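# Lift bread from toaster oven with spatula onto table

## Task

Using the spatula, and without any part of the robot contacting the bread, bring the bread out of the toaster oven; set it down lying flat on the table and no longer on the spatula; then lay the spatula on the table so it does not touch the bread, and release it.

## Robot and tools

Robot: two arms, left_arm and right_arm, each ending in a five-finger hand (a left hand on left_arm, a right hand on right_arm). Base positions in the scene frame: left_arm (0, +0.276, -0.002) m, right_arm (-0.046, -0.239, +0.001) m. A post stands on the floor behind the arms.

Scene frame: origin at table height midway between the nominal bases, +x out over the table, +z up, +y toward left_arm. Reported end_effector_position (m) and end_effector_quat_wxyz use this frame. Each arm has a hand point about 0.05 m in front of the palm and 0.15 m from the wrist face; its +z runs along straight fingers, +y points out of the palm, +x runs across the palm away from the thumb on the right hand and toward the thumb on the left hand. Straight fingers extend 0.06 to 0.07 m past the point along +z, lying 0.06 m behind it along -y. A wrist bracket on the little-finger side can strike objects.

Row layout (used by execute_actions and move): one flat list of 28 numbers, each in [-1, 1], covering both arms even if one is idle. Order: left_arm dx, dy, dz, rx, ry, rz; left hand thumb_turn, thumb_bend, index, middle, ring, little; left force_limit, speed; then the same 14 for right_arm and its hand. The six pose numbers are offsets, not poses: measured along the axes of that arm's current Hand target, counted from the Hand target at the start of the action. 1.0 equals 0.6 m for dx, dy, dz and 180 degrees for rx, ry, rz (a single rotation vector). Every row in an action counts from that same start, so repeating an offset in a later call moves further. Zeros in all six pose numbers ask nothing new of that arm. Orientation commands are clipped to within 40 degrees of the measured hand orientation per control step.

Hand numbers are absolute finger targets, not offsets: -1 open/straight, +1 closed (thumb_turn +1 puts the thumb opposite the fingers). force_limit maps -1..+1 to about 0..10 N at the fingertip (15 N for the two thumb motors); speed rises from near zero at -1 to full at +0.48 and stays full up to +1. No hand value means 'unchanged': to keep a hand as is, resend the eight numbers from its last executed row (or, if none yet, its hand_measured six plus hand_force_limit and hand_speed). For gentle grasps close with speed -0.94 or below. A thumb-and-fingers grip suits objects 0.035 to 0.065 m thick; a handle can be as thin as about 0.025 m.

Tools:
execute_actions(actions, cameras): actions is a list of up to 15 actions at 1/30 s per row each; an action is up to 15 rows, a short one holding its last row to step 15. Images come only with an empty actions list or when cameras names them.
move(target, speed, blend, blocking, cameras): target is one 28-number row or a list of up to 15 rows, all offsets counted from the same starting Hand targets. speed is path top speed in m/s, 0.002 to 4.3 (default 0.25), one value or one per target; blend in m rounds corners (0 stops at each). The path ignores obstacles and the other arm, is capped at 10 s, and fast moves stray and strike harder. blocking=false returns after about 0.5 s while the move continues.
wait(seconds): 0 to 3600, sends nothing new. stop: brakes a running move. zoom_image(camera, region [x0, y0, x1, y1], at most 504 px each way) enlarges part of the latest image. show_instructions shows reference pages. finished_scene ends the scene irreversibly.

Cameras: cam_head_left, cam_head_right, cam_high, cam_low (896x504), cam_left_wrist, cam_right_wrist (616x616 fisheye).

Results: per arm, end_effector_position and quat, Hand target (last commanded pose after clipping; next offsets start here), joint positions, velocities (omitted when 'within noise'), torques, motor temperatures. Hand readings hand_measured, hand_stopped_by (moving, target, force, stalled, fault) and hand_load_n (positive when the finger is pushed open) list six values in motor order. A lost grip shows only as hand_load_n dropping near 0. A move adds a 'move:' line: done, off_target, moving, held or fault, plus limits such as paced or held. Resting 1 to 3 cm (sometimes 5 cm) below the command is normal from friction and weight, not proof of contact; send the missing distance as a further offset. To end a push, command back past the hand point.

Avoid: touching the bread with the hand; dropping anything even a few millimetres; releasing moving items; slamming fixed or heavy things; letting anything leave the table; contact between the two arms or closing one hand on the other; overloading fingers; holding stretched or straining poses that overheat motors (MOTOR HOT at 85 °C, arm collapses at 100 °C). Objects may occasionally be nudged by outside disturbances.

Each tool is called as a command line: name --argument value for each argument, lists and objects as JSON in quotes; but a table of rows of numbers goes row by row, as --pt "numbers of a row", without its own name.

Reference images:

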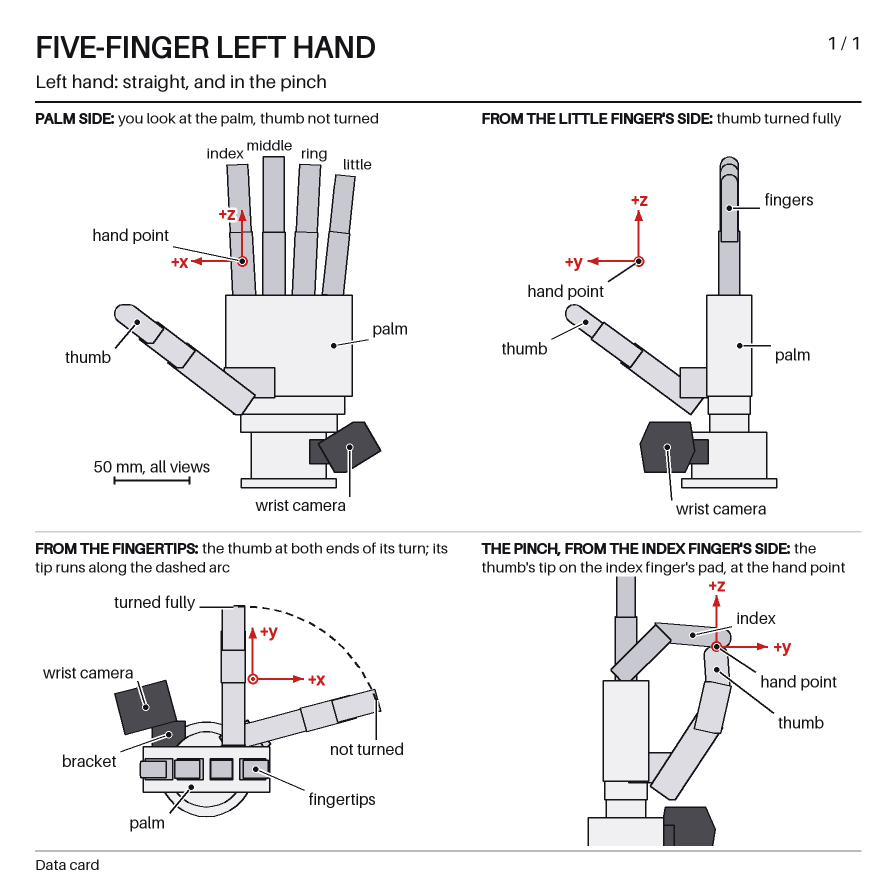

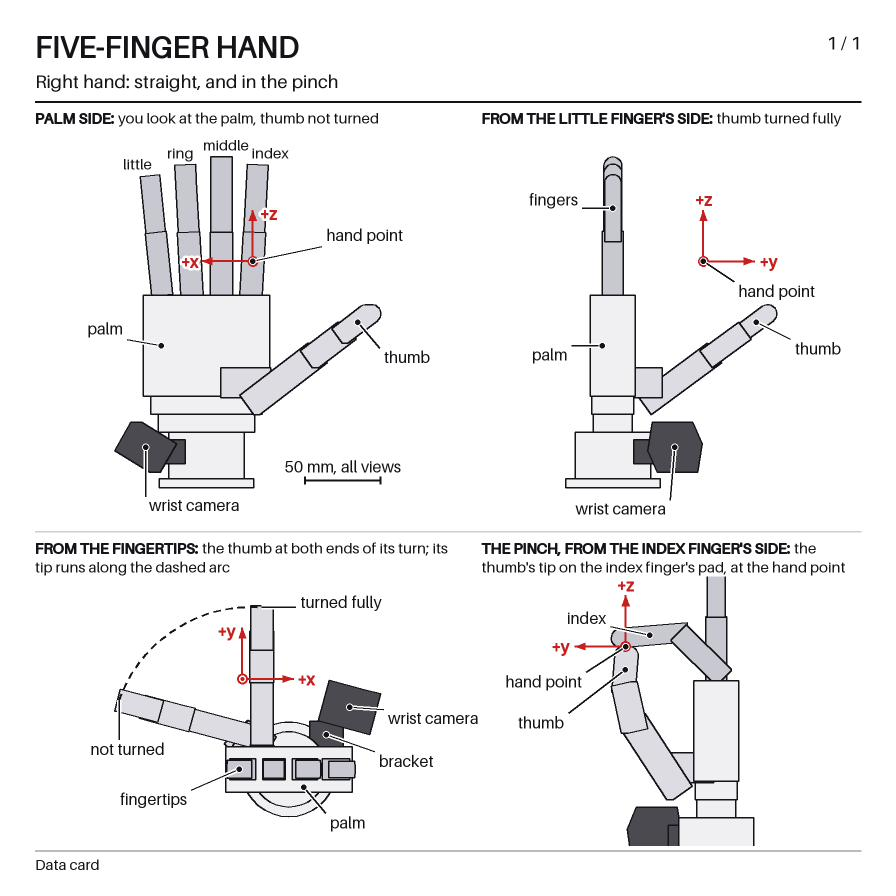

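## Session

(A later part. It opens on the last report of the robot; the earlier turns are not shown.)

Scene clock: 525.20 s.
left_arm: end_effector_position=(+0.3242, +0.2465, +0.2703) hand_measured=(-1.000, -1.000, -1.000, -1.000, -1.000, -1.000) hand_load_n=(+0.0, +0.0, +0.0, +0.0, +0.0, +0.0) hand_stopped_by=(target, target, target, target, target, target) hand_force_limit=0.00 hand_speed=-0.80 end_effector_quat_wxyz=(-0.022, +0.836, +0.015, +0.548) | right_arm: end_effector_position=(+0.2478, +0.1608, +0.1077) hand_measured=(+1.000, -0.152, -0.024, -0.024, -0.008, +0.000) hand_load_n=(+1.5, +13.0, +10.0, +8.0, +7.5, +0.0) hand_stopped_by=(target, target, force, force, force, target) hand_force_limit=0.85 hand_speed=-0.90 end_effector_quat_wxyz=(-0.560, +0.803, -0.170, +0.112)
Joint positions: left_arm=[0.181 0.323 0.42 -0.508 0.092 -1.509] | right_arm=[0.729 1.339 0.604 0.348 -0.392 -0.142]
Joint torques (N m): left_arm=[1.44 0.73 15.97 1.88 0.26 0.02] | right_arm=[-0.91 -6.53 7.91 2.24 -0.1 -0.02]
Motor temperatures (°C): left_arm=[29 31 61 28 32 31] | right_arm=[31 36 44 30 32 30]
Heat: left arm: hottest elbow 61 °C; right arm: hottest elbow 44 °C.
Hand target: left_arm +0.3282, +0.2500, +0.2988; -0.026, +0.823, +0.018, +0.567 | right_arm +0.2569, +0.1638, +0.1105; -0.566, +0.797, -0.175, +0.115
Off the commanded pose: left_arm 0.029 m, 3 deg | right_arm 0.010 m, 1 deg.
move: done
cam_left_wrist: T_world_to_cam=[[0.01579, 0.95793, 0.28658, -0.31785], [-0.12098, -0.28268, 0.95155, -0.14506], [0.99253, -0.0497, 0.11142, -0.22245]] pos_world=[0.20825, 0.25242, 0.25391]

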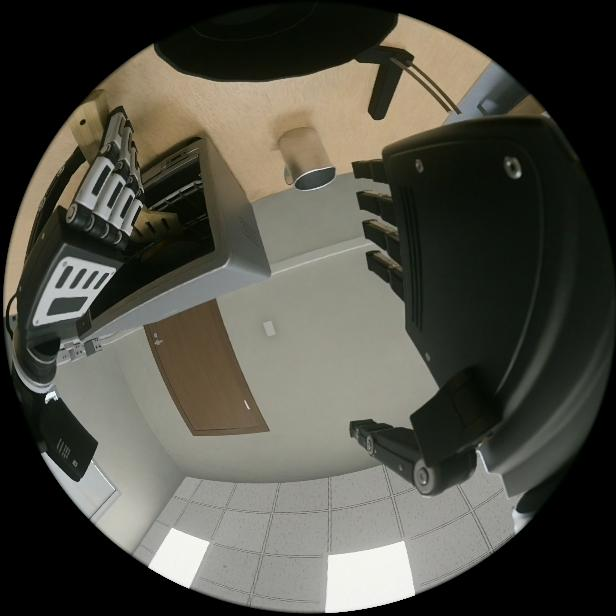

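move --target '[0,0,0,0,0,0,-1,-1,-1,-1,-1,-1,0,-0.8, 0.00015,0.0094,0.0033,0,0,0,1,-0.15,0.4,0.4,0.05,0.0,0.85,-0.9]' --speed 0.04 --cameras '["cam_left_wrist","cam_head_left","cam_head_right"]'

zoom_image --camera "cam_left_wrist" --region '[80, 130, 240, 290]'

zoom_image --camera "cam_head_left" --region '[420, 240, 540, 400]'

zoom_image --camera "cam_head_right" --region '[400, 240, 560, 400]'

Scene clock: 525.93 s.
left_arm: end_effector_position=(+0.3242, +0.2465, +0.2703) hand_measured=(-1.000, -1.000, -1.000, -1.000, -1.000, -1.000) hand_load_n=(+0.0, +0.0, +0.0, +0.0, +0.0, +0.0) hand_stopped_by=(target, target, target, target, target, target) hand_force_limit=0.00 hand_speed=-0.80 end_effector_quat_wxyz=(-0.022, +0.836, +0.015, +0.548) | right_arm: end_effector_position=(+0.2500, +0.1629, +0.1055) hand_measured=(+1.000, -0.152, -0.024, -0.024, -0.008, +0.000) hand_load_n=(+1.5, +12.5, +10.0, +8.0, +7.0, +0.0) hand_stopped_by=(target, target, force, force, force, target) hand_force_limit=0.85 hand_speed=-0.90 end_effector_quat_wxyz=(-0.563, +0.801, -0.169, +0.113)
Joint positions: left_arm=[0.181 0.323 0.42 -0.508 0.092 -1.509] | right_arm=[0.729 1.353 0.604 0.37 -0.392 -0.142]
Joint torques (N m): left_arm=[1.38 0.85 16.01 1.89 0.27 0] | right_arm=[-0.85 -6.59 7.27 2.24 -0.1 0]
Motor temperatures (°C): left_arm=[29 31 61 28 32 31] | right_arm=[31 36 44 30 32 30]
Heat: left arm: hottest elbow 61 °C; right arm: hottest elbow 44 °C.
Hand target: left_arm +0.3282, +0.2500, +0.2988; -0.026, +0.823, +0.018, +0.567 | right_arm +0.2569, +0.1638, +0.1046; -0.566, +0.797, -0.175, +0.115
Off the commanded pose: left_arm 0.029 m, 3 deg | right_arm 0.007 m, 1 deg.
move: done
cam_left_wrist: T_world_to_cam=[[0.01579, 0.95793, 0.28658, -0.31785], [-0.12098, -0.28268, 0.95155, -0.14506], [0.99253, -0.0497, 0.11142, -0.22245]] pos_world=[0.20825, 0.25242, 0.25391]
Images, in order (width x height): cam_head_left 896x504, cam_head_right 896x504, cam_left_wrist 616x616.

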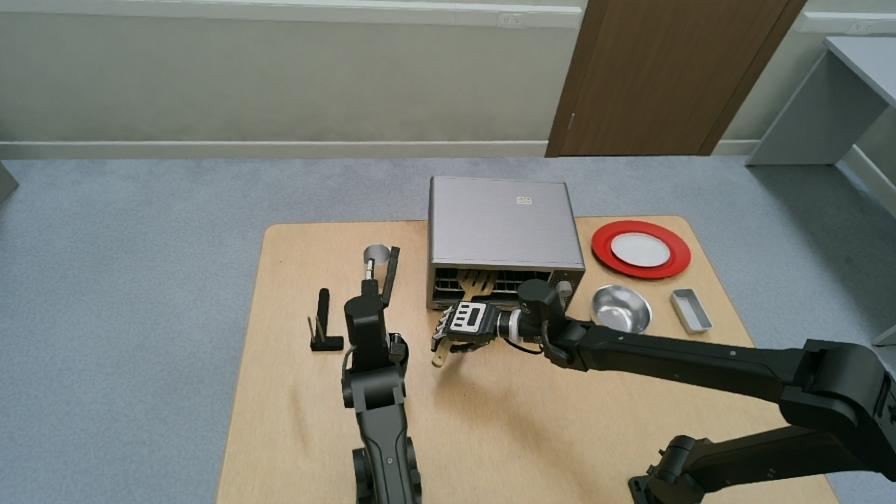

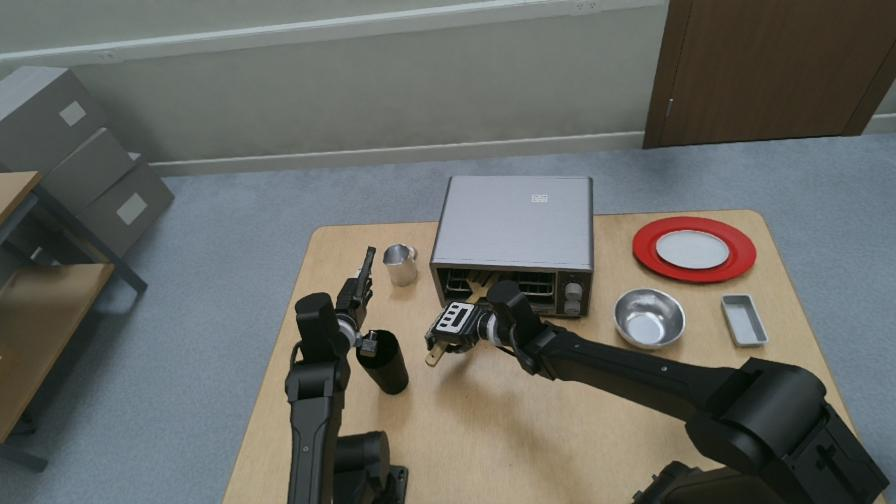

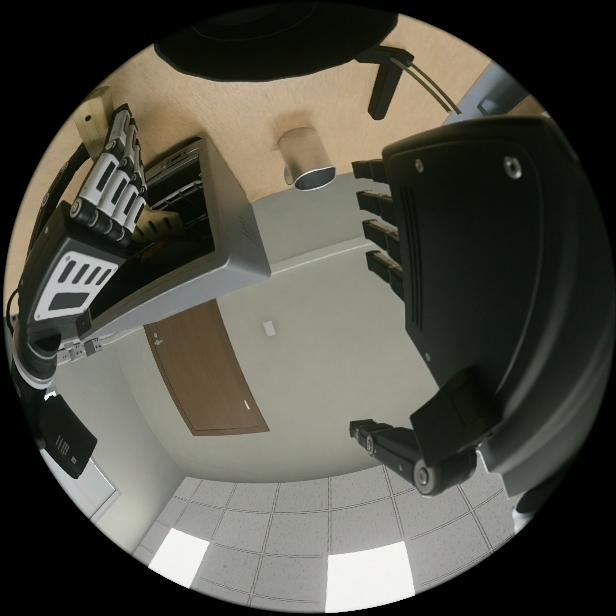

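Scaled by 3.150 from the camera's image (finer frame: 880x880).

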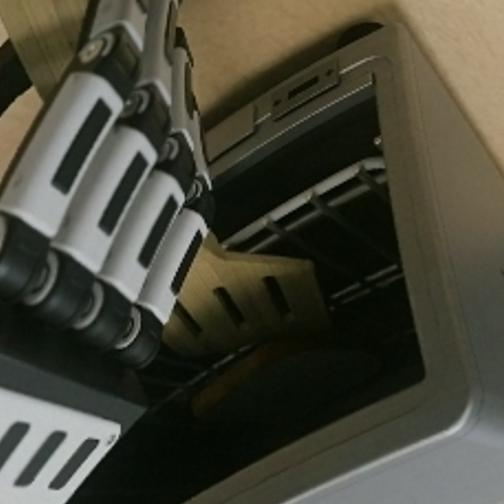

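Scaled by 3.150 from the camera's image (finer frame: 1280x720).

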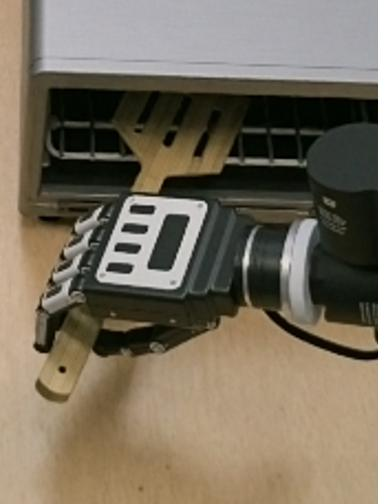

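Scaled by 3.150 from the camera's image (finer frame: 1280x720).

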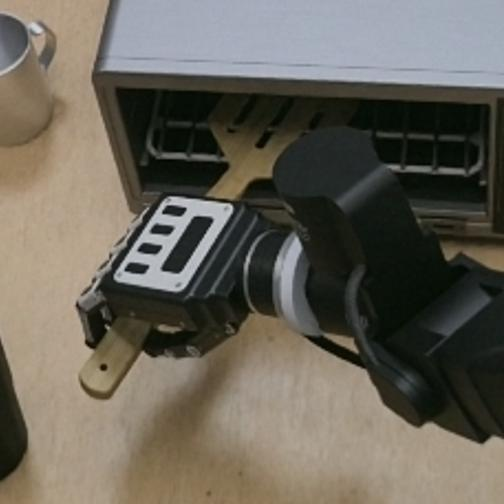

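move --target '[0,0,0,0,0,0,-1,-1,-1,-1,-1,-1,0,-0.8, 0.00015,0.0079,0.0028,0,0,0,1,-0.15,0.4,0.4,0.05,0.0,0.85,-0.9]' --speed 0.04 --cameras '["cam_left_wrist"]'

zoom_image --camera "cam_left_wrist" --region '[120, 170, 240, 290]'

Scene clock: 526.63 s.
left_arm: end_effector_position=(+0.3242, +0.2465, +0.2703) hand_measured=(-1.000, -1.000, -1.000, -1.000, -1.000, -1.000) hand_load_n=(+0.0, +0.0, +0.0, +0.0, +0.0, +0.0) hand_stopped_by=(target, target, target, target, target, target) hand_force_limit=0.00 hand_speed=-0.80 end_effector_quat_wxyz=(-0.022, +0.836, +0.015, +0.548) | right_arm: end_effector_position=(+0.2518, +0.1646, +0.1032) hand_measured=(+1.000, -0.152, -0.024, -0.024, -0.008, +0.000) hand_load_n=(+1.5, +12.5, +10.0, +8.0, +7.0, +0.0) hand_stopped_by=(target, target, force, force, force, target) hand_force_limit=0.85 hand_speed=-0.90 end_effector_quat_wxyz=(-0.564, +0.800, -0.168, +0.115)
Joint positions: left_arm=[0.181 0.323 0.42 -0.508 0.092 -1.509] | right_arm=[0.729 1.366 0.604 0.389 -0.392 -0.142]
Joint torques (N m): left_arm=[1.49 0.67 15.94 1.89 0.25 0.01] | right_arm=[-0.97 -7 6.79 2.18 -0.11 0]
Motor temperatures (°C): left_arm=[29 31 61 28 32 31] | right_arm=[31 36 44 30 32 30]
Heat: left arm: hottest elbow 61 °C; right arm: hottest elbow 44 °C.
Hand target: left_arm +0.3282, +0.2500, +0.2988; -0.026, +0.823, +0.018, +0.567 | right_arm +0.2569, +0.1638, +0.0995; -0.566, +0.797, -0.175, +0.115
Off the commanded pose: left_arm 0.029 m, 3 deg | right_arm 0.006 m, 1 deg.
move: done
cam_left_wrist: T_world_to_cam=[[0.01579, 0.95793, 0.28658, -0.31785], [-0.12098, -0.28268, 0.95155, -0.14506], [0.99253, -0.0497, 0.11142, -0.22245]] pos_world=[0.20825, 0.25242, 0.25391]

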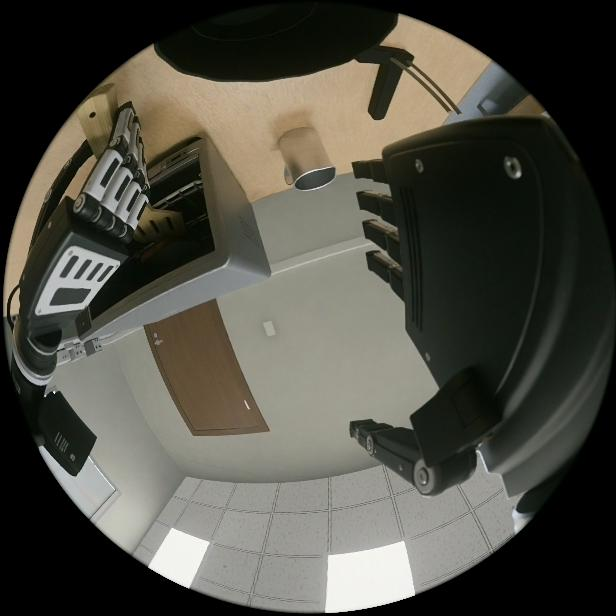

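Scaled by 4.200 from the camera's image (finer frame: 880x880).

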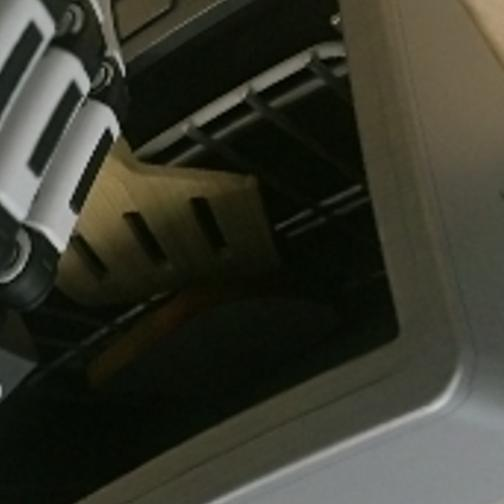

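move --target '[0,0,0,0,0,0,-1,-1,-1,-1,-1,-1,0,-0.8, 0.0345,-0.0051,0.003,0,0,0,1,-0.15,0.4,0.4,0.05,0.0,0.85,-0.9]' --speed 0.04 --cameras '["cam_left_wrist"]'

zoom_image --camera "cam_left_wrist" --region '[120, 170, 240, 290]'

Scene clock: 527.73 s.
left_arm: end_effector_position=(+0.3242, +0.2465, +0.2703) hand_measured=(-1.000, -1.000, -1.000, -1.000, -1.000, -1.000) hand_load_n=(+0.0, +0.0, +0.0, +0.0, +0.0, +0.0) hand_stopped_by=(target, target, target, target, target, target) hand_force_limit=0.00 hand_speed=-0.80 end_effector_quat_wxyz=(-0.022, +0.836, +0.015, +0.548) | right_arm: end_effector_position=(+0.2611, +0.1535, +0.0953) hand_measured=(+1.000, -0.152, -0.024, -0.024, -0.008, +0.000) hand_load_n=(+1.5, +12.5, +8.5, +7.5, +7.0, +0.5) hand_stopped_by=(target, target, force, force, force, target) hand_force_limit=0.85 hand_speed=-0.90 end_effector_quat_wxyz=(-0.562, +0.802, -0.175, +0.106)
Joint positions: left_arm=[0.181 0.323 0.42 -0.508 0.092 -1.509] | right_arm=[0.684 1.386 0.604 0.389 -0.437 -0.146]
Joint torques (N m): left_arm=[1.55 0.67 15.98 1.88 0.27 0.01] | right_arm=[-1.61 -7.12 9.17 1.59 -0.09 -0.16]
Motor temperatures (°C): left_arm=[29 31 62 28 32 31] | right_arm=[31 36 44 30 32 30]
Heat: left arm: hottest elbow 62 °C; right arm: hottest elbow 44 °C.
Hand target: left_arm +0.3282, +0.2500, +0.2988; -0.026, +0.823, +0.018, +0.567 | right_arm +0.2769, +0.1579, +0.1016; -0.566, +0.797, -0.175, +0.115
Off the commanded pose: left_arm 0.029 m, 3 deg | right_arm 0.018 m, 1 deg.
move: off_target (right_arm)
cam_left_wrist: T_world_to_cam=[[0.01579, 0.95793, 0.28658, -0.31785], [-0.12098, -0.28268, 0.95155, -0.14506], [0.99253, -0.0497, 0.11142, -0.22245]] pos_world=[0.20825, 0.25242, 0.25391]

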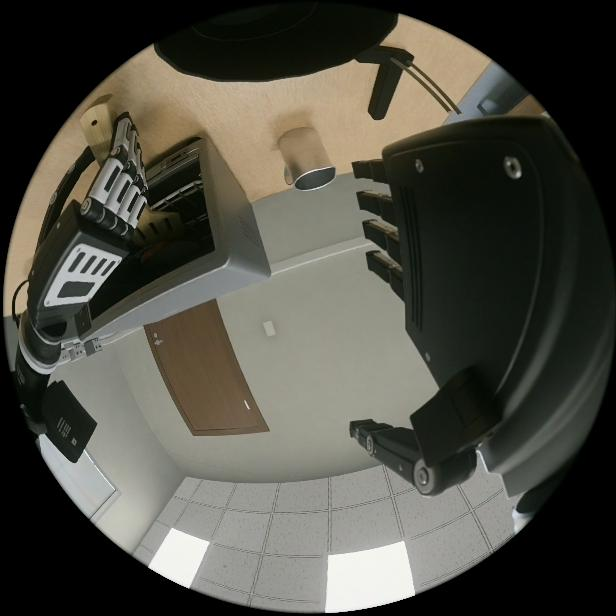

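Scaled by 4.200 from the camera's image (finer frame: 880x880).

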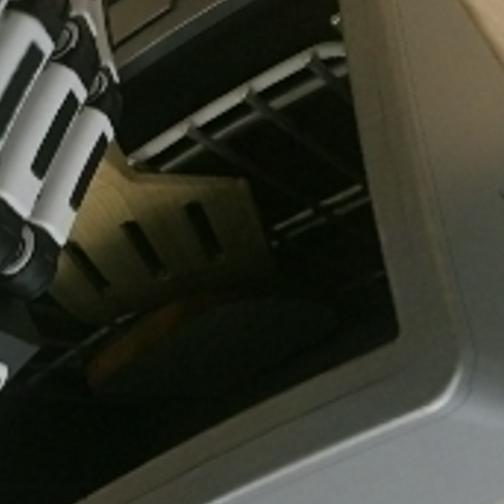

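move --target '[0,0,0,0,0,0,-1,-1,-1,-1,-1,-1,0,-0.8, -0.0002,-0.0141,-0.005,0,0,0,1,-0.15,0.4,0.4,0.05,0.0,0.85,-0.9]' --speed 0.04 --cameras '["cam_left_wrist","cam_head_left","cam_head_right"]'

zoom_image --camera "cam_left_wrist" --region '[120, 170, 240, 290]'

zoom_image --camera "cam_head_left" --region '[420, 240, 540, 400]'

zoom_image --camera "cam_head_right" --region '[400, 240, 560, 400]'

Scene clock: 528.67 s.
left_arm: end_effector_position=(+0.3242, +0.2465, +0.2703) hand_measured=(-1.000, -1.000, -1.000, -1.000, -1.000, -1.000) hand_load_n=(+0.0, -0.5, +0.0, +0.0, +0.0, +0.0) hand_stopped_by=(target, target, target, target, target, target) hand_force_limit=0.00 hand_speed=-0.80 end_effector_quat_wxyz=(-0.022, +0.836, +0.015, +0.548) | right_arm: end_effector_position=(+0.2612, +0.1536, +0.0951) hand_measured=(+1.000, -0.152, -0.024, -0.024, -0.008, +0.000) hand_load_n=(+1.5, +12.0, +9.5, +7.5, +7.0, +0.5) hand_stopped_by=(target, target, force, force, force, target) hand_force_limit=0.85 hand_speed=-0.90 end_effector_quat_wxyz=(-0.559, +0.803, -0.175, +0.104)
Joint positions: left_arm=[0.181 0.323 0.42 -0.508 0.092 -1.509] | right_arm=[0.684 1.386 0.609 0.377 -0.438 -0.147]
Joint torques (N m): left_arm=[1.67 0.62 15.92 1.91 0.26 0.01] | right_arm=[-1.32 -8.82 9.65 0.61 -0.09 -0.14]
Motor temperatures (°C): left_arm=[29 31 62 28 32 31] | right_arm=[31 36 44 30 32 30]
Heat: left arm: hottest elbow 62 °C; right arm: hottest elbow 44 °C.
Hand target: left_arm +0.3282, +0.2500, +0.2988; -0.026, +0.823, +0.018, +0.567 | right_arm +0.2769, +0.1579, +0.1106; -0.566, +0.797, -0.175, +0.115
Off the commanded pose: left_arm 0.029 m, 3 deg | right_arm 0.022 m, 2 deg.
move: off_target (right_arm)
cam_left_wrist: T_world_to_cam=[[0.01579, 0.95793, 0.28658, -0.31785], [-0.12098, -0.28268, 0.95155, -0.14506], [0.99253, -0.0497, 0.11142, -0.22245]] pos_world=[0.20825, 0.25242, 0.25391]
Images, in order (width x height): cam_head_left 896x504, cam_head_right 896x504, cam_left_wrist 616x616.

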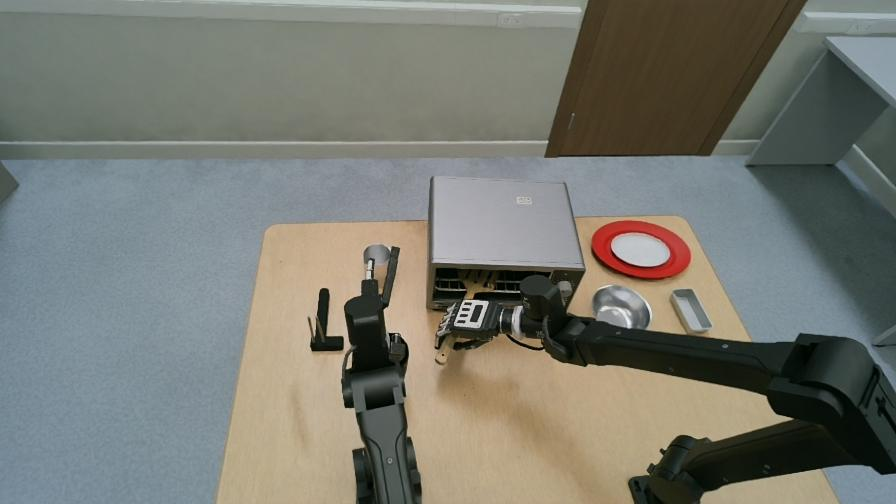

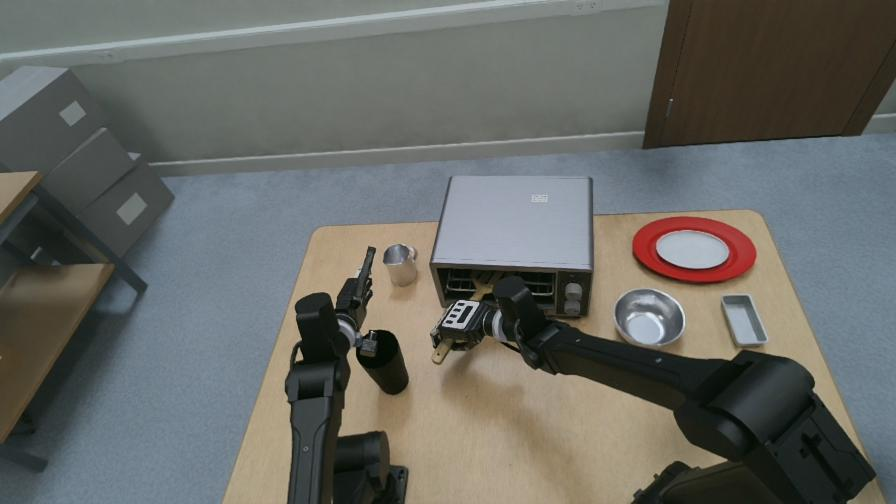

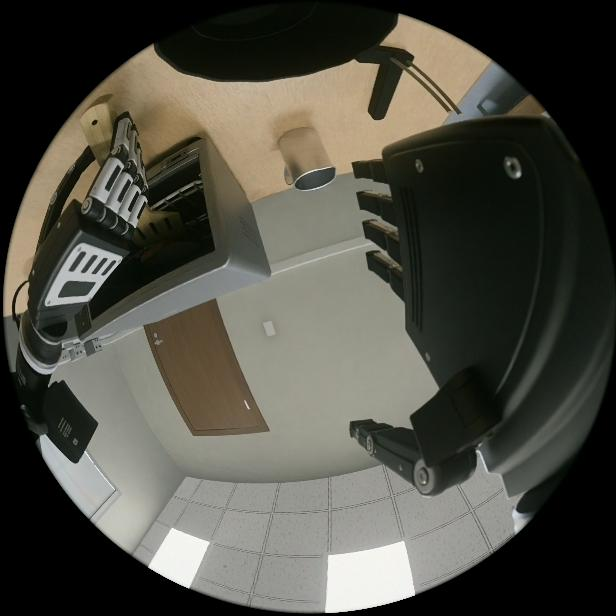

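Scaled by 4.200 from the camera's image (finer frame: 880x880).

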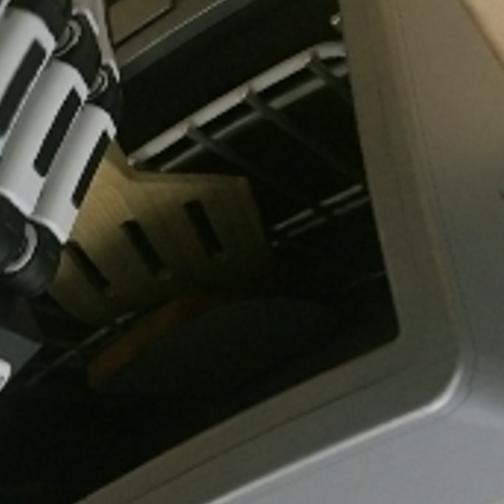

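Scaled by 3.150 from the camera's image (finer frame: 1280x720).

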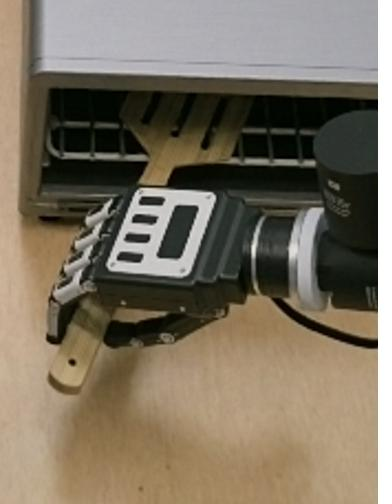

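Scaled by 3.150 from the camera's image (finer frame: 1280x720).

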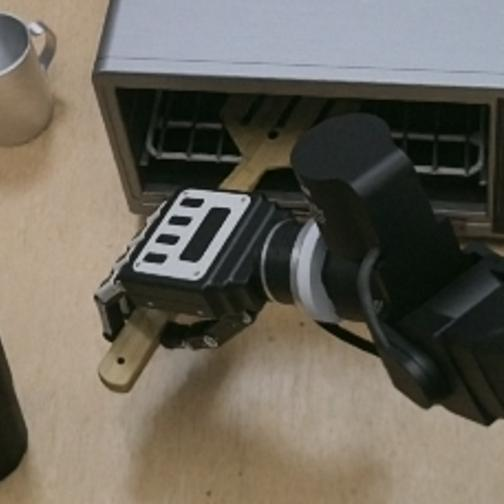

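move --target '[0,0,0,0,0,0,-1,-1,-1,-1,-1,-1,0,-0.8, 0.033,-0.0109,0.0042,0,0,0,1,-0.15,0.4,0.4,0.05,-0.3,0.85,-0.9]' --speed 0.04 --cameras '["cam_left_wrist","cam_right_wrist"]'

zoom_image --camera "cam_left_wrist" --region '[120, 170, 240, 290]'

zoom_image --camera "cam_right_wrist" --region '[200, 60, 400, 360]'

Scene clock: 530.60 s.
left_arm: end_effector_position=(+0.3242, +0.2465, +0.2703) hand_measured=(-1.000, -1.000, -1.000, -1.000, -1.000, -1.000) hand_load_n=(+0.0, +0.0, +0.0, +0.0, +0.0, +0.0) hand_stopped_by=(target, target, target, target, target, target) hand_force_limit=0.00 hand_speed=-0.80 end_effector_quat_wxyz=(-0.022, +0.836, +0.015, +0.548) | right_arm: end_effector_position=(+0.2723, +0.1492, +0.1020) hand_measured=(+1.000, -0.152, -0.024, -0.024, -0.008, -0.300) hand_load_n=(+2.0, +13.5, +8.5, +7.0, +6.0, +0.0) hand_stopped_by=(target, target, force, force, force, target) hand_force_limit=0.85 hand_speed=-0.90 end_effector_quat_wxyz=(-0.560, +0.803, -0.179, +0.096)
Joint positions: left_arm=[0.181 0.323 0.42 -0.508 0.092 -1.509] | right_arm=[0.649 1.389 0.637 0.342 -0.48 -0.149]
Joint torques (N m): left_arm=[1.49 0.56 15.98 1.89 0.26 0.01] | right_arm=[-2.26 -7.18 10.65 0.83 0.08 -0.29]
Motor temperatures (°C): left_arm=[29 31 62 28 32 31] | right_arm=[31 36 44 30 32 30]
Heat: left arm: hottest elbow 62 °C; right arm: hottest elbow 44 °C.
Hand target: left_arm +0.3282, +0.2500, +0.2988; -0.026, +0.823, +0.018, +0.567 | right_arm +0.2968, +0.1539, +0.1154; -0.566, +0.797, -0.175, +0.115
Off the commanded pose: left_arm 0.029 m, 3 deg | right_arm 0.028 m, 2 deg.
move: off_target (right_arm)
cam_left_wrist: T_world_to_cam=[[0.01579, 0.95793, 0.28658, -0.31785], [-0.12098, -0.28268, 0.95155, -0.14506], [0.99253, -0.0497, 0.11142, -0.22245]] pos_world=[0.20825, 0.25242, 0.25391]
cam_right_wrist: T_world_to_cam=[[0.06592, -0.43785, -0.89663, 0.13149], [-0.98293, -0.18316, 0.01718, 0.29046], [-0.17175, 0.88019, -0.44245, 0.07434]] pos_world=[0.2896, 0.04534, 0.1458]

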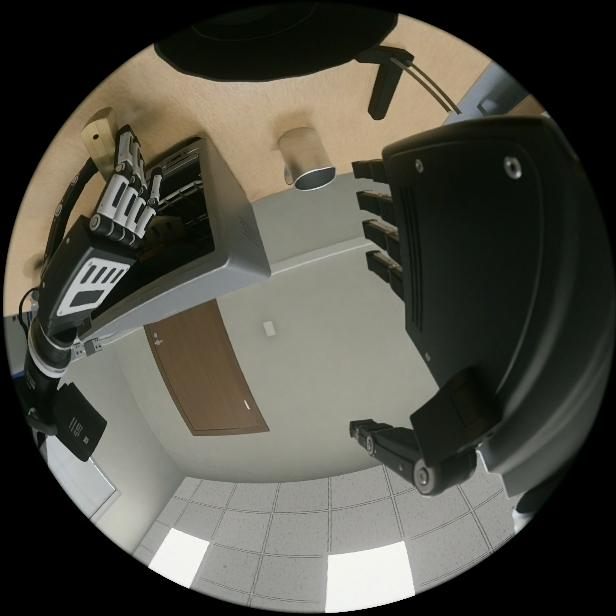

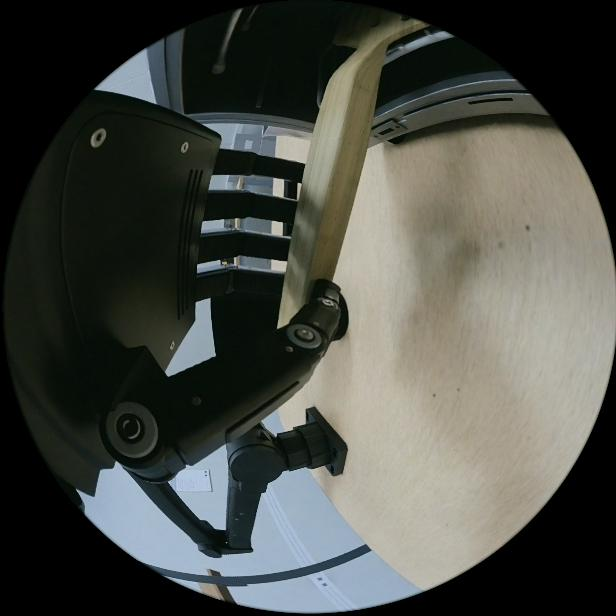

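Scaled by 4.200 from the camera's image (finer frame: 880x880).

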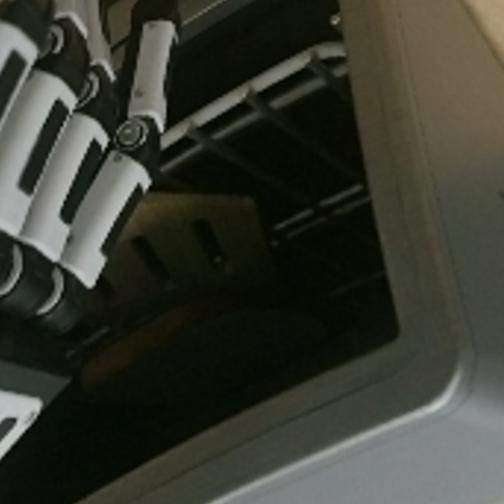

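Scaled by 1.680 from the camera's image (finer frame: 880x880).

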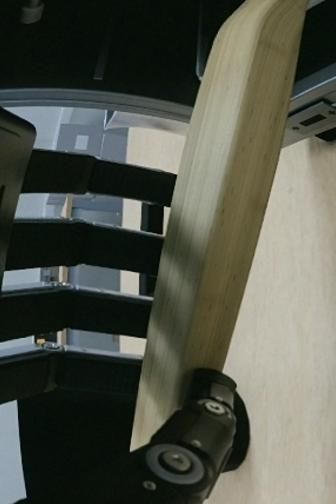

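move --target '[0,0,0,0,0,0,-1,-1,-1,-1,-1,-1,0,-0.8, 0.0245,-0.0015,0.005,0,0,0,1,-0.15,0.4,0.4,0.05,-0.3,0.85,-0.9]' --speed 0.04 --cameras '["cam_left_wrist"]'

zoom_image --camera "cam_left_wrist" --region '[120, 170, 240, 290]'

Scene clock: 531.53 s.
left_arm: end_effector_position=(+0.3242, +0.2465, +0.2703) hand_measured=(-1.000, -1.000, -1.000, -1.000, -1.000, -1.000) hand_load_n=(+0.0, -0.5, +0.0, +0.0, +0.0, +0.0) hand_stopped_by=(target, target, target, target, target, target) hand_force_limit=0.00 hand_speed=-0.80 end_effector_quat_wxyz=(-0.022, +0.836, +0.015, +0.548) | right_arm: end_effector_position=(+0.2754, +0.1510, +0.1014) hand_measured=(+1.000, -0.152, -0.024, -0.024, -0.008, -0.300) hand_load_n=(+5.0, +13.5, +10.5, +7.0, +3.0, +0.0) hand_stopped_by=(target, target, force, force, force, target) hand_force_limit=0.85 hand_speed=-0.90 end_effector_quat_wxyz=(-0.562, +0.804, -0.176, +0.083)
Joint positions: left_arm=[0.181 0.323 0.42 -0.508 0.092 -1.509] | right_arm=[0.636 1.408 0.657 0.331 -0.516 -0.149]
Joint torques (N m): left_arm=[1.55 0.67 15.98 1.89 0.26 0.01] | right_arm=[-3.14 -7.59 11.15 0.9 0.47 -0.42]
Motor temperatures (°C): left_arm=[29 31 62 28 32 31] | right_arm=[31 36 44 30 32 30]
Heat: left arm: hottest elbow 62 °C; right arm: hottest elbow 44 °C.
Hand target: left_arm +0.3282, +0.2500, +0.2988; -0.026, +0.823, +0.018, +0.567 | right_arm +0.3117, +0.1506, +0.1151; -0.566, +0.797, -0.175, +0.115
Off the commanded pose: left_arm 0.029 m, 3 deg | right_arm 0.039 m, 4 deg.
move: off_target (right_arm)
cam_left_wrist: T_world_to_cam=[[0.01579, 0.95793, 0.28658, -0.31785], [-0.12098, -0.28268, 0.95155, -0.14506], [0.99253, -0.0497, 0.11142, -0.22245]] pos_world=[0.20825, 0.25242, 0.25391]

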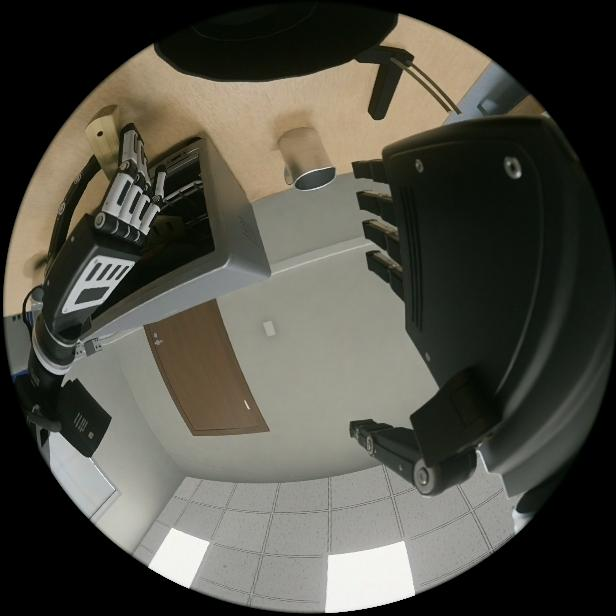

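Scaled by 4.200 from the camera's image (finer frame: 880x880).

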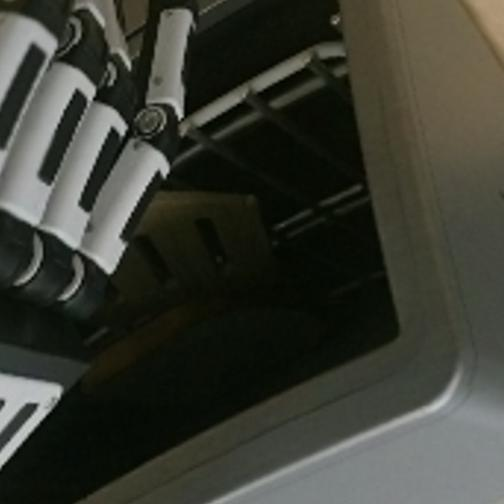

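move --target '[0,0,0,0,0,0,-1,-1,-1,-1,-1,-1,0,-0.8, -0.038,0.005,-0.0127,0,0,0,1,-0.15,0.4,0.4,0.05,-0.3,0.85,-0.9]' --speed 0.04 --cameras '["cam_left_wrist"]'

zoom_image --camera "cam_left_wrist" --region '[120, 170, 240, 290]'

Scene clock: 532.70 s.
left_arm: end_effector_position=(+0.3242, +0.2465, +0.2703) hand_measured=(-1.000, -1.000, -1.000, -1.000, -1.000, -1.000) hand_load_n=(+0.0, +0.0, +0.0, +0.0, +0.0, -0.5) hand_stopped_by=(target, target, target, target, target, target) hand_force_limit=0.00 hand_speed=-0.80 end_effector_quat_wxyz=(-0.022, +0.836, +0.015, +0.548) | right_arm: end_effector_position=(+0.2761, +0.1536, +0.1008) hand_measured=(+1.000, -0.152, -0.024, -0.024, -0.008, -0.300) hand_load_n=(+4.5, +14.0, +9.5, +7.0, +3.5, -0.5) hand_stopped_by=(target, target, force, force, force, target) hand_force_limit=0.85 hand_speed=-0.90 end_effector_quat_wxyz=(-0.558, +0.805, -0.179, +0.093)
Joint positions: left_arm=[0.181 0.323 0.42 -0.508 0.092 -1.509] | right_arm=[0.651 1.407 0.657 0.33 -0.481 -0.149]
Joint torques (N m): left_arm=[1.38 0.73 15.97 1.91 0.26 0.01] | right_arm=[-0.79 -10.4 7.58 1.63 0.61 -0.24]
Motor temperatures (°C): left_arm=[29 31 62 28 32 31] | right_arm=[31 36 44 30 32 30]
Heat: left arm: hottest elbow 62 °C; right arm: hottest elbow 44 °C.
Hand target: left_arm +0.3282, +0.2500, +0.2988; -0.026, +0.823, +0.018, +0.567 | right_arm +0.2875, +0.1526, +0.1152; -0.566, +0.797, -0.175, +0.115
Off the commanded pose: left_arm 0.029 m, 3 deg | right_arm 0.018 m, 3 deg.
move: off_target (right_arm)
cam_left_wrist: T_world_to_cam=[[0.01579, 0.95793, 0.28658, -0.31785], [-0.12098, -0.28268, 0.95155, -0.14506], [0.99253, -0.0497, 0.11142, -0.22245]] pos_world=[0.20825, 0.25242, 0.25391]

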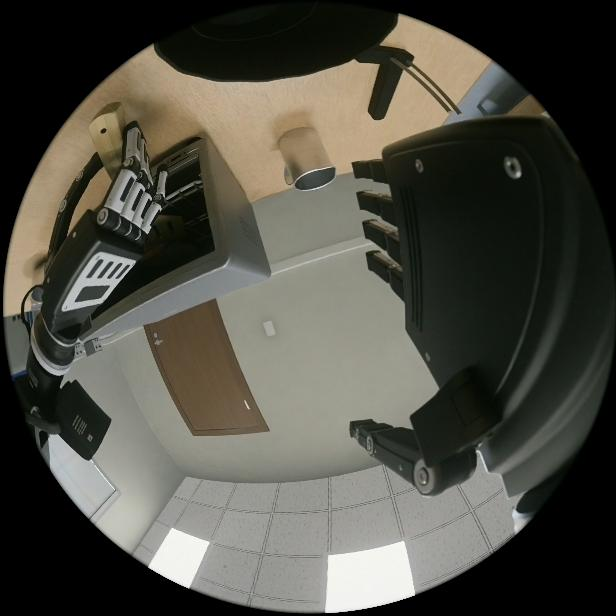

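Scaled by 4.200 from the camera's image (finer frame: 880x880).

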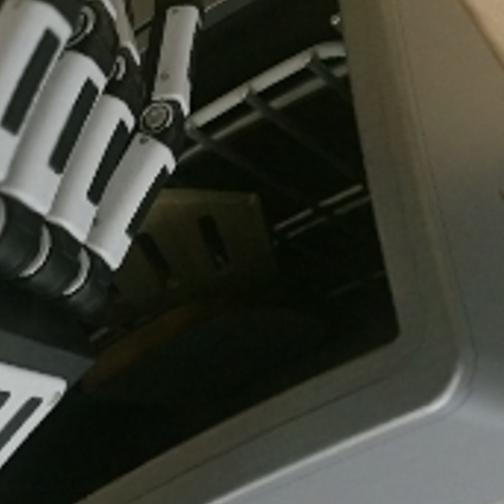

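move --target '[0,0,0,0,0,0,-1,-1,-1,-1,-1,-1,0,-0.8, -0.016,-0.006,-0.009,0,0.0074,-0.0209,1,-0.15,0.4,0.4,0.05,-0.3,0.85,-0.9]' --speed 0.04 --cameras '["cam_left_wrist"]'

zoom_image --camera "cam_left_wrist" --region '[120, 170, 240, 290]'

Scene clock: 534.23 s.
left_arm: end_effector_position=(+0.3242, +0.2465, +0.2703) hand_measured=(-1.000, -1.000, -1.000, -1.000, -1.000, -1.000) hand_load_n=(+0.0, +0.0, +0.0, +0.0, +0.0, +0.0) hand_stopped_by=(target, target, target, target, target, target) hand_force_limit=0.00 hand_speed=-0.80 end_effector_quat_wxyz=(-0.022, +0.836, +0.015, +0.548) | right_arm: end_effector_position=(+0.2750, +0.1537, +0.1121) hand_measured=(+1.000, -0.152, -0.024, -0.024, -0.008, -0.300) hand_load_n=(+3.0, +14.0, +9.0, +6.0, +4.5, +0.0) hand_stopped_by=(target, target, force, force, force, target) hand_force_limit=0.85 hand_speed=-0.90 end_effector_quat_wxyz=(-0.558, +0.803, -0.170, +0.127)
Joint positions: left_arm=[0.181 0.323 0.42 -0.508 0.092 -1.509] | right_arm=[0.678 1.361 0.643 0.33 -0.414 -0.177]
Joint torques (N m): left_arm=[1.49 0.67 15.95 1.89 0.25 0.01] | right_arm=[0.09 -10.29 7.04 1.22 0.31 -0.44]
Motor temperatures (°C): left_arm=[29 31 62 28 32 31] | right_arm=[31 36 44 30 32 30]
Heat: left arm: hottest elbow 62 °C; right arm: hottest elbow 44 °C.
Hand target: left_arm +0.3282, +0.2500, +0.2988; -0.026, +0.823, +0.018, +0.567 | right_arm +0.2772, +0.1528, +0.1205; -0.560, +0.801, -0.155, +0.143
Off the commanded pose: left_arm 0.029 m, 3 deg | right_arm 0.009 m, 3 deg.
move: off_target (right_arm)
cam_left_wrist: T_world_to_cam=[[0.01579, 0.95793, 0.28658, -0.31785], [-0.12098, -0.28268, 0.95155, -0.14506], [0.99253, -0.0497, 0.11142, -0.22245]] pos_world=[0.20825, 0.25242, 0.25391]

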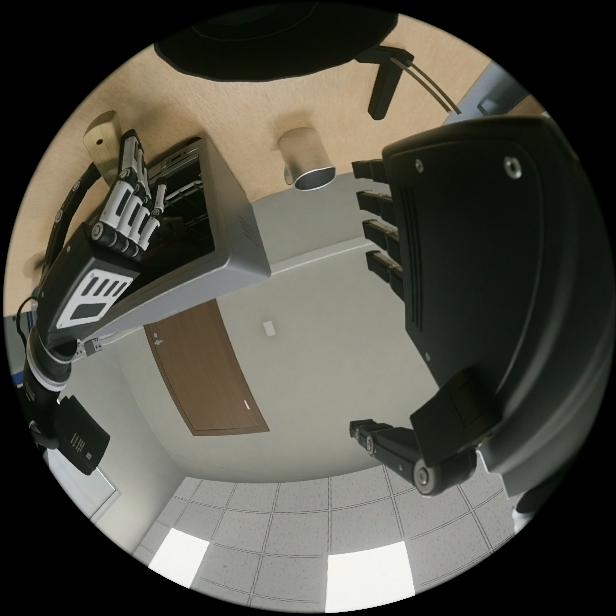

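Scaled by 4.200 from the camera's image (finer frame: 880x880).

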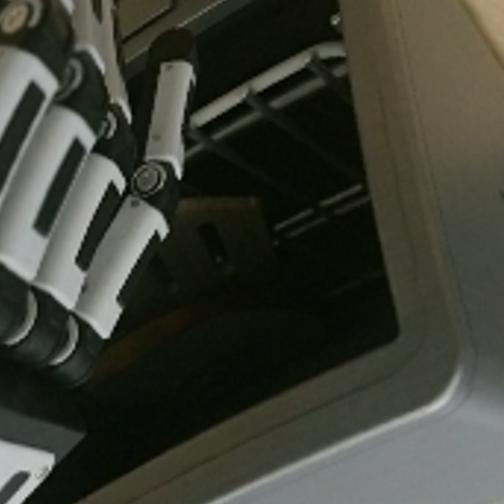

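zoom_image --camera "cam_left_wrist" --region '[150, 200, 220, 270]'

Scaled by 7.200 from the camera's image (finer frame: 880x880).

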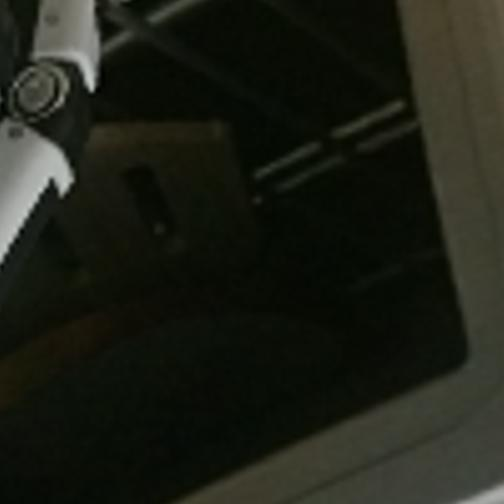

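move --target '[0,0,0,0,0,0,-1,-1,-1,-1,-1,-1,0,-0.8, -0.0213,0.0059,0,0,0,0,1,-0.15,0.4,0.4,0.05,-0.3,0.85,-0.9]' --speed 0.04 --cameras '["cam_left_wrist"]'

zoom_image --camera "cam_left_wrist" --region '[130, 190, 220, 280]'

Scene clock: 535.50 s.
left_arm: end_effector_position=(+0.3242, +0.2465, +0.2703) hand_measured=(-1.000, -1.000, -1.000, -1.000, -1.000, -1.000) hand_load_n=(+0.0, +0.0, +0.0, +0.0, +0.0, +0.0) hand_stopped_by=(target, target, target, target, target, target) hand_force_limit=0.00 hand_speed=-0.80 end_effector_quat_wxyz=(-0.022, +0.836, +0.015, +0.548) | right_arm: end_effector_position=(+0.2670, +0.1533, +0.1054) hand_measured=(+1.000, -0.152, -0.024, -0.024, -0.008, -0.300) hand_load_n=(+1.5, +13.5, +8.0, +6.0, +6.5, +0.0) hand_stopped_by=(target, target, force, force, force, target) hand_force_limit=0.85 hand_speed=-0.90 end_effector_quat_wxyz=(-0.550, +0.807, -0.171, +0.132)
Joint positions: left_arm=[0.181 0.323 0.42 -0.508 0.092 -1.509] | right_arm=[0.7 1.353 0.624 0.33 -0.38 -0.182]
Joint torques (N m): left_arm=[1.49 0.79 15.95 1.89 0.26 0.01] | right_arm=[0.73 -10.29 6.87 1.98 0.05 -0.28]
Motor temperatures (°C): left_arm=[29 31 63 28 32 31] | right_arm=[31 36 44 30 32 30]
Heat: left arm: hottest elbow 63 °C; right arm: hottest elbow 44 °C.
Hand target: left_arm +0.3282, +0.2500, +0.2988; -0.026, +0.823, +0.018, +0.567 | right_arm +0.2652, +0.1570, +0.1165; -0.560, +0.801, -0.155, +0.143
Off the commanded pose: left_arm 0.029 m, 3 deg | right_arm 0.012 m, 3 deg.
move: off_target (right_arm)
cam_left_wrist: T_world_to_cam=[[0.01579, 0.95793, 0.28658, -0.31785], [-0.12098, -0.28268, 0.95155, -0.14506], [0.99253, -0.0497, 0.11142, -0.22245]] pos_world=[0.20825, 0.25242, 0.25391]

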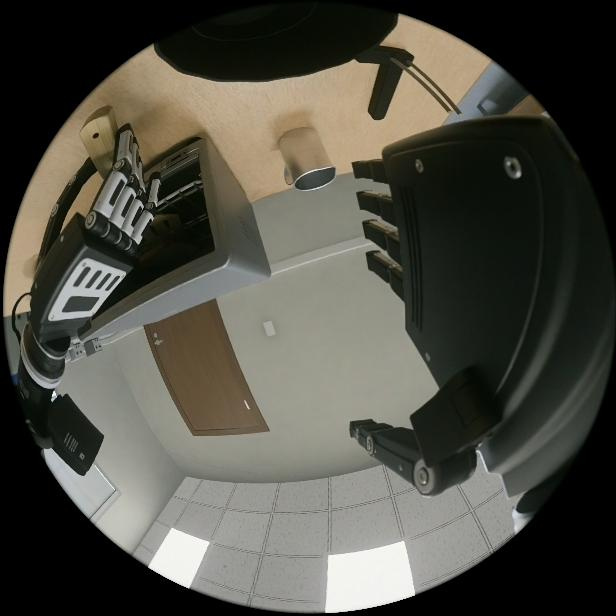

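Scaled by 5.600 from the camera's image (finer frame: 880x880).

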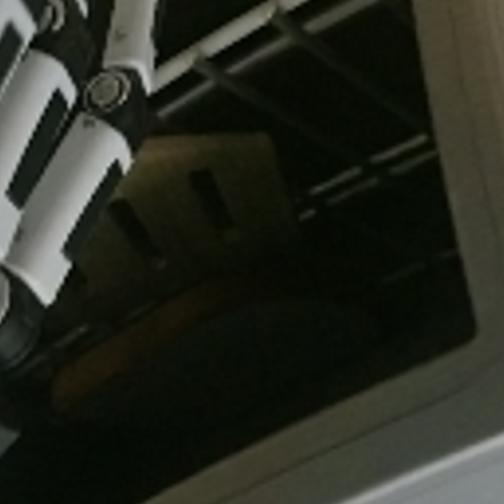

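move --target '[0,0,0,0,0,0,-1,-1,-1,-1,-1,-1,0,-0.8, 0.0408,-0.0047,0.01,0,0,0,1,-0.15,0.4,0.4,0.05,-0.3,0.85,-0.9]' --speed 0.05 --cameras '["cam_left_wrist"]'

zoom_image --camera "cam_left_wrist" --region '[130, 190, 220, 280]'

Scene clock: 536.63 s.
left_arm: end_effector_position=(+0.3242, +0.2465, +0.2703) hand_measured=(-1.000, -1.000, -1.000, -1.000, -1.000, -1.000) hand_load_n=(+0.0, +0.0, +0.0, +0.0, +0.0, +0.0) hand_stopped_by=(target, target, target, target, target, target) hand_force_limit=0.00 hand_speed=-0.80 end_effector_quat_wxyz=(-0.022, +0.836, +0.015, +0.548) | right_arm: end_effector_position=(+0.2709, +0.1470, +0.1061) hand_measured=(+1.000, -0.152, -0.024, -0.024, -0.008, -0.300) hand_load_n=(+1.5, +13.5, +8.0, +6.0, +6.0, +0.0) hand_stopped_by=(target, target, force, force, force, target) hand_force_limit=0.85 hand_speed=-0.90 end_effector_quat_wxyz=(-0.554, +0.807, -0.162, +0.127)
Joint positions: left_arm=[0.181 0.323 0.42 -0.508 0.092 -1.509] | right_arm=[0.671 1.354 0.624 0.33 -0.427 -0.2]
Joint torques (N m): left_arm=[1.38 0.62 15.95 1.89 0.26 0.01] | right_arm=[-1.32 -7 10.25 1.22 -0.04 -0.31]
Motor temperatures (°C): left_arm=[29 31 63 28 32 31] | right_arm=[31 36 44 30 32 30]
Heat: left arm: hottest elbow 63 °C; right arm: hottest elbow 44 °C.
Hand target: left_arm +0.3282, +0.2500, +0.2988; -0.026, +0.823, +0.018, +0.567 | right_arm +0.2902, +0.1530, +0.1184; -0.560, +0.801, -0.155, +0.143
Off the commanded pose: left_arm 0.029 m, 3 deg | right_arm 0.024 m, 2 deg.
move: off_target (right_arm)
cam_left_wrist: T_world_to_cam=[[0.01579, 0.95793, 0.28658, -0.31785], [-0.12098, -0.28268, 0.95155, -0.14506], [0.99253, -0.0497, 0.11142, -0.22245]] pos_world=[0.20825, 0.25242, 0.25391]

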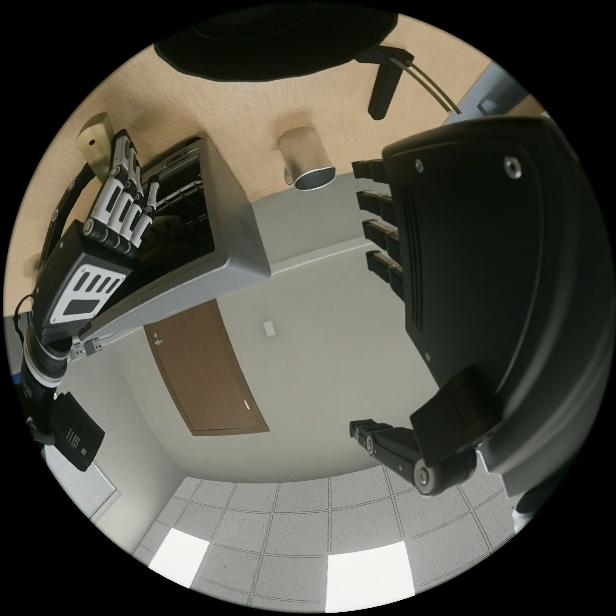

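Scaled by 5.600 from the camera's image (finer frame: 880x880).

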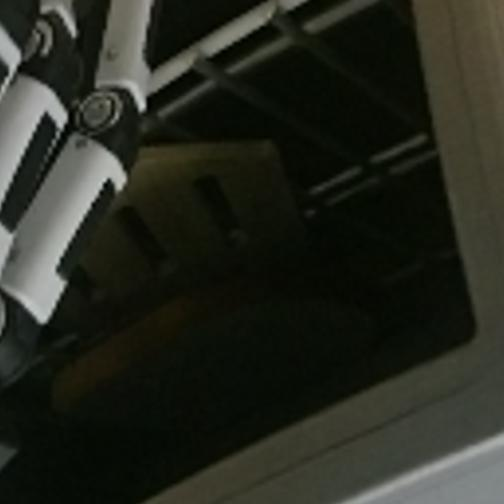

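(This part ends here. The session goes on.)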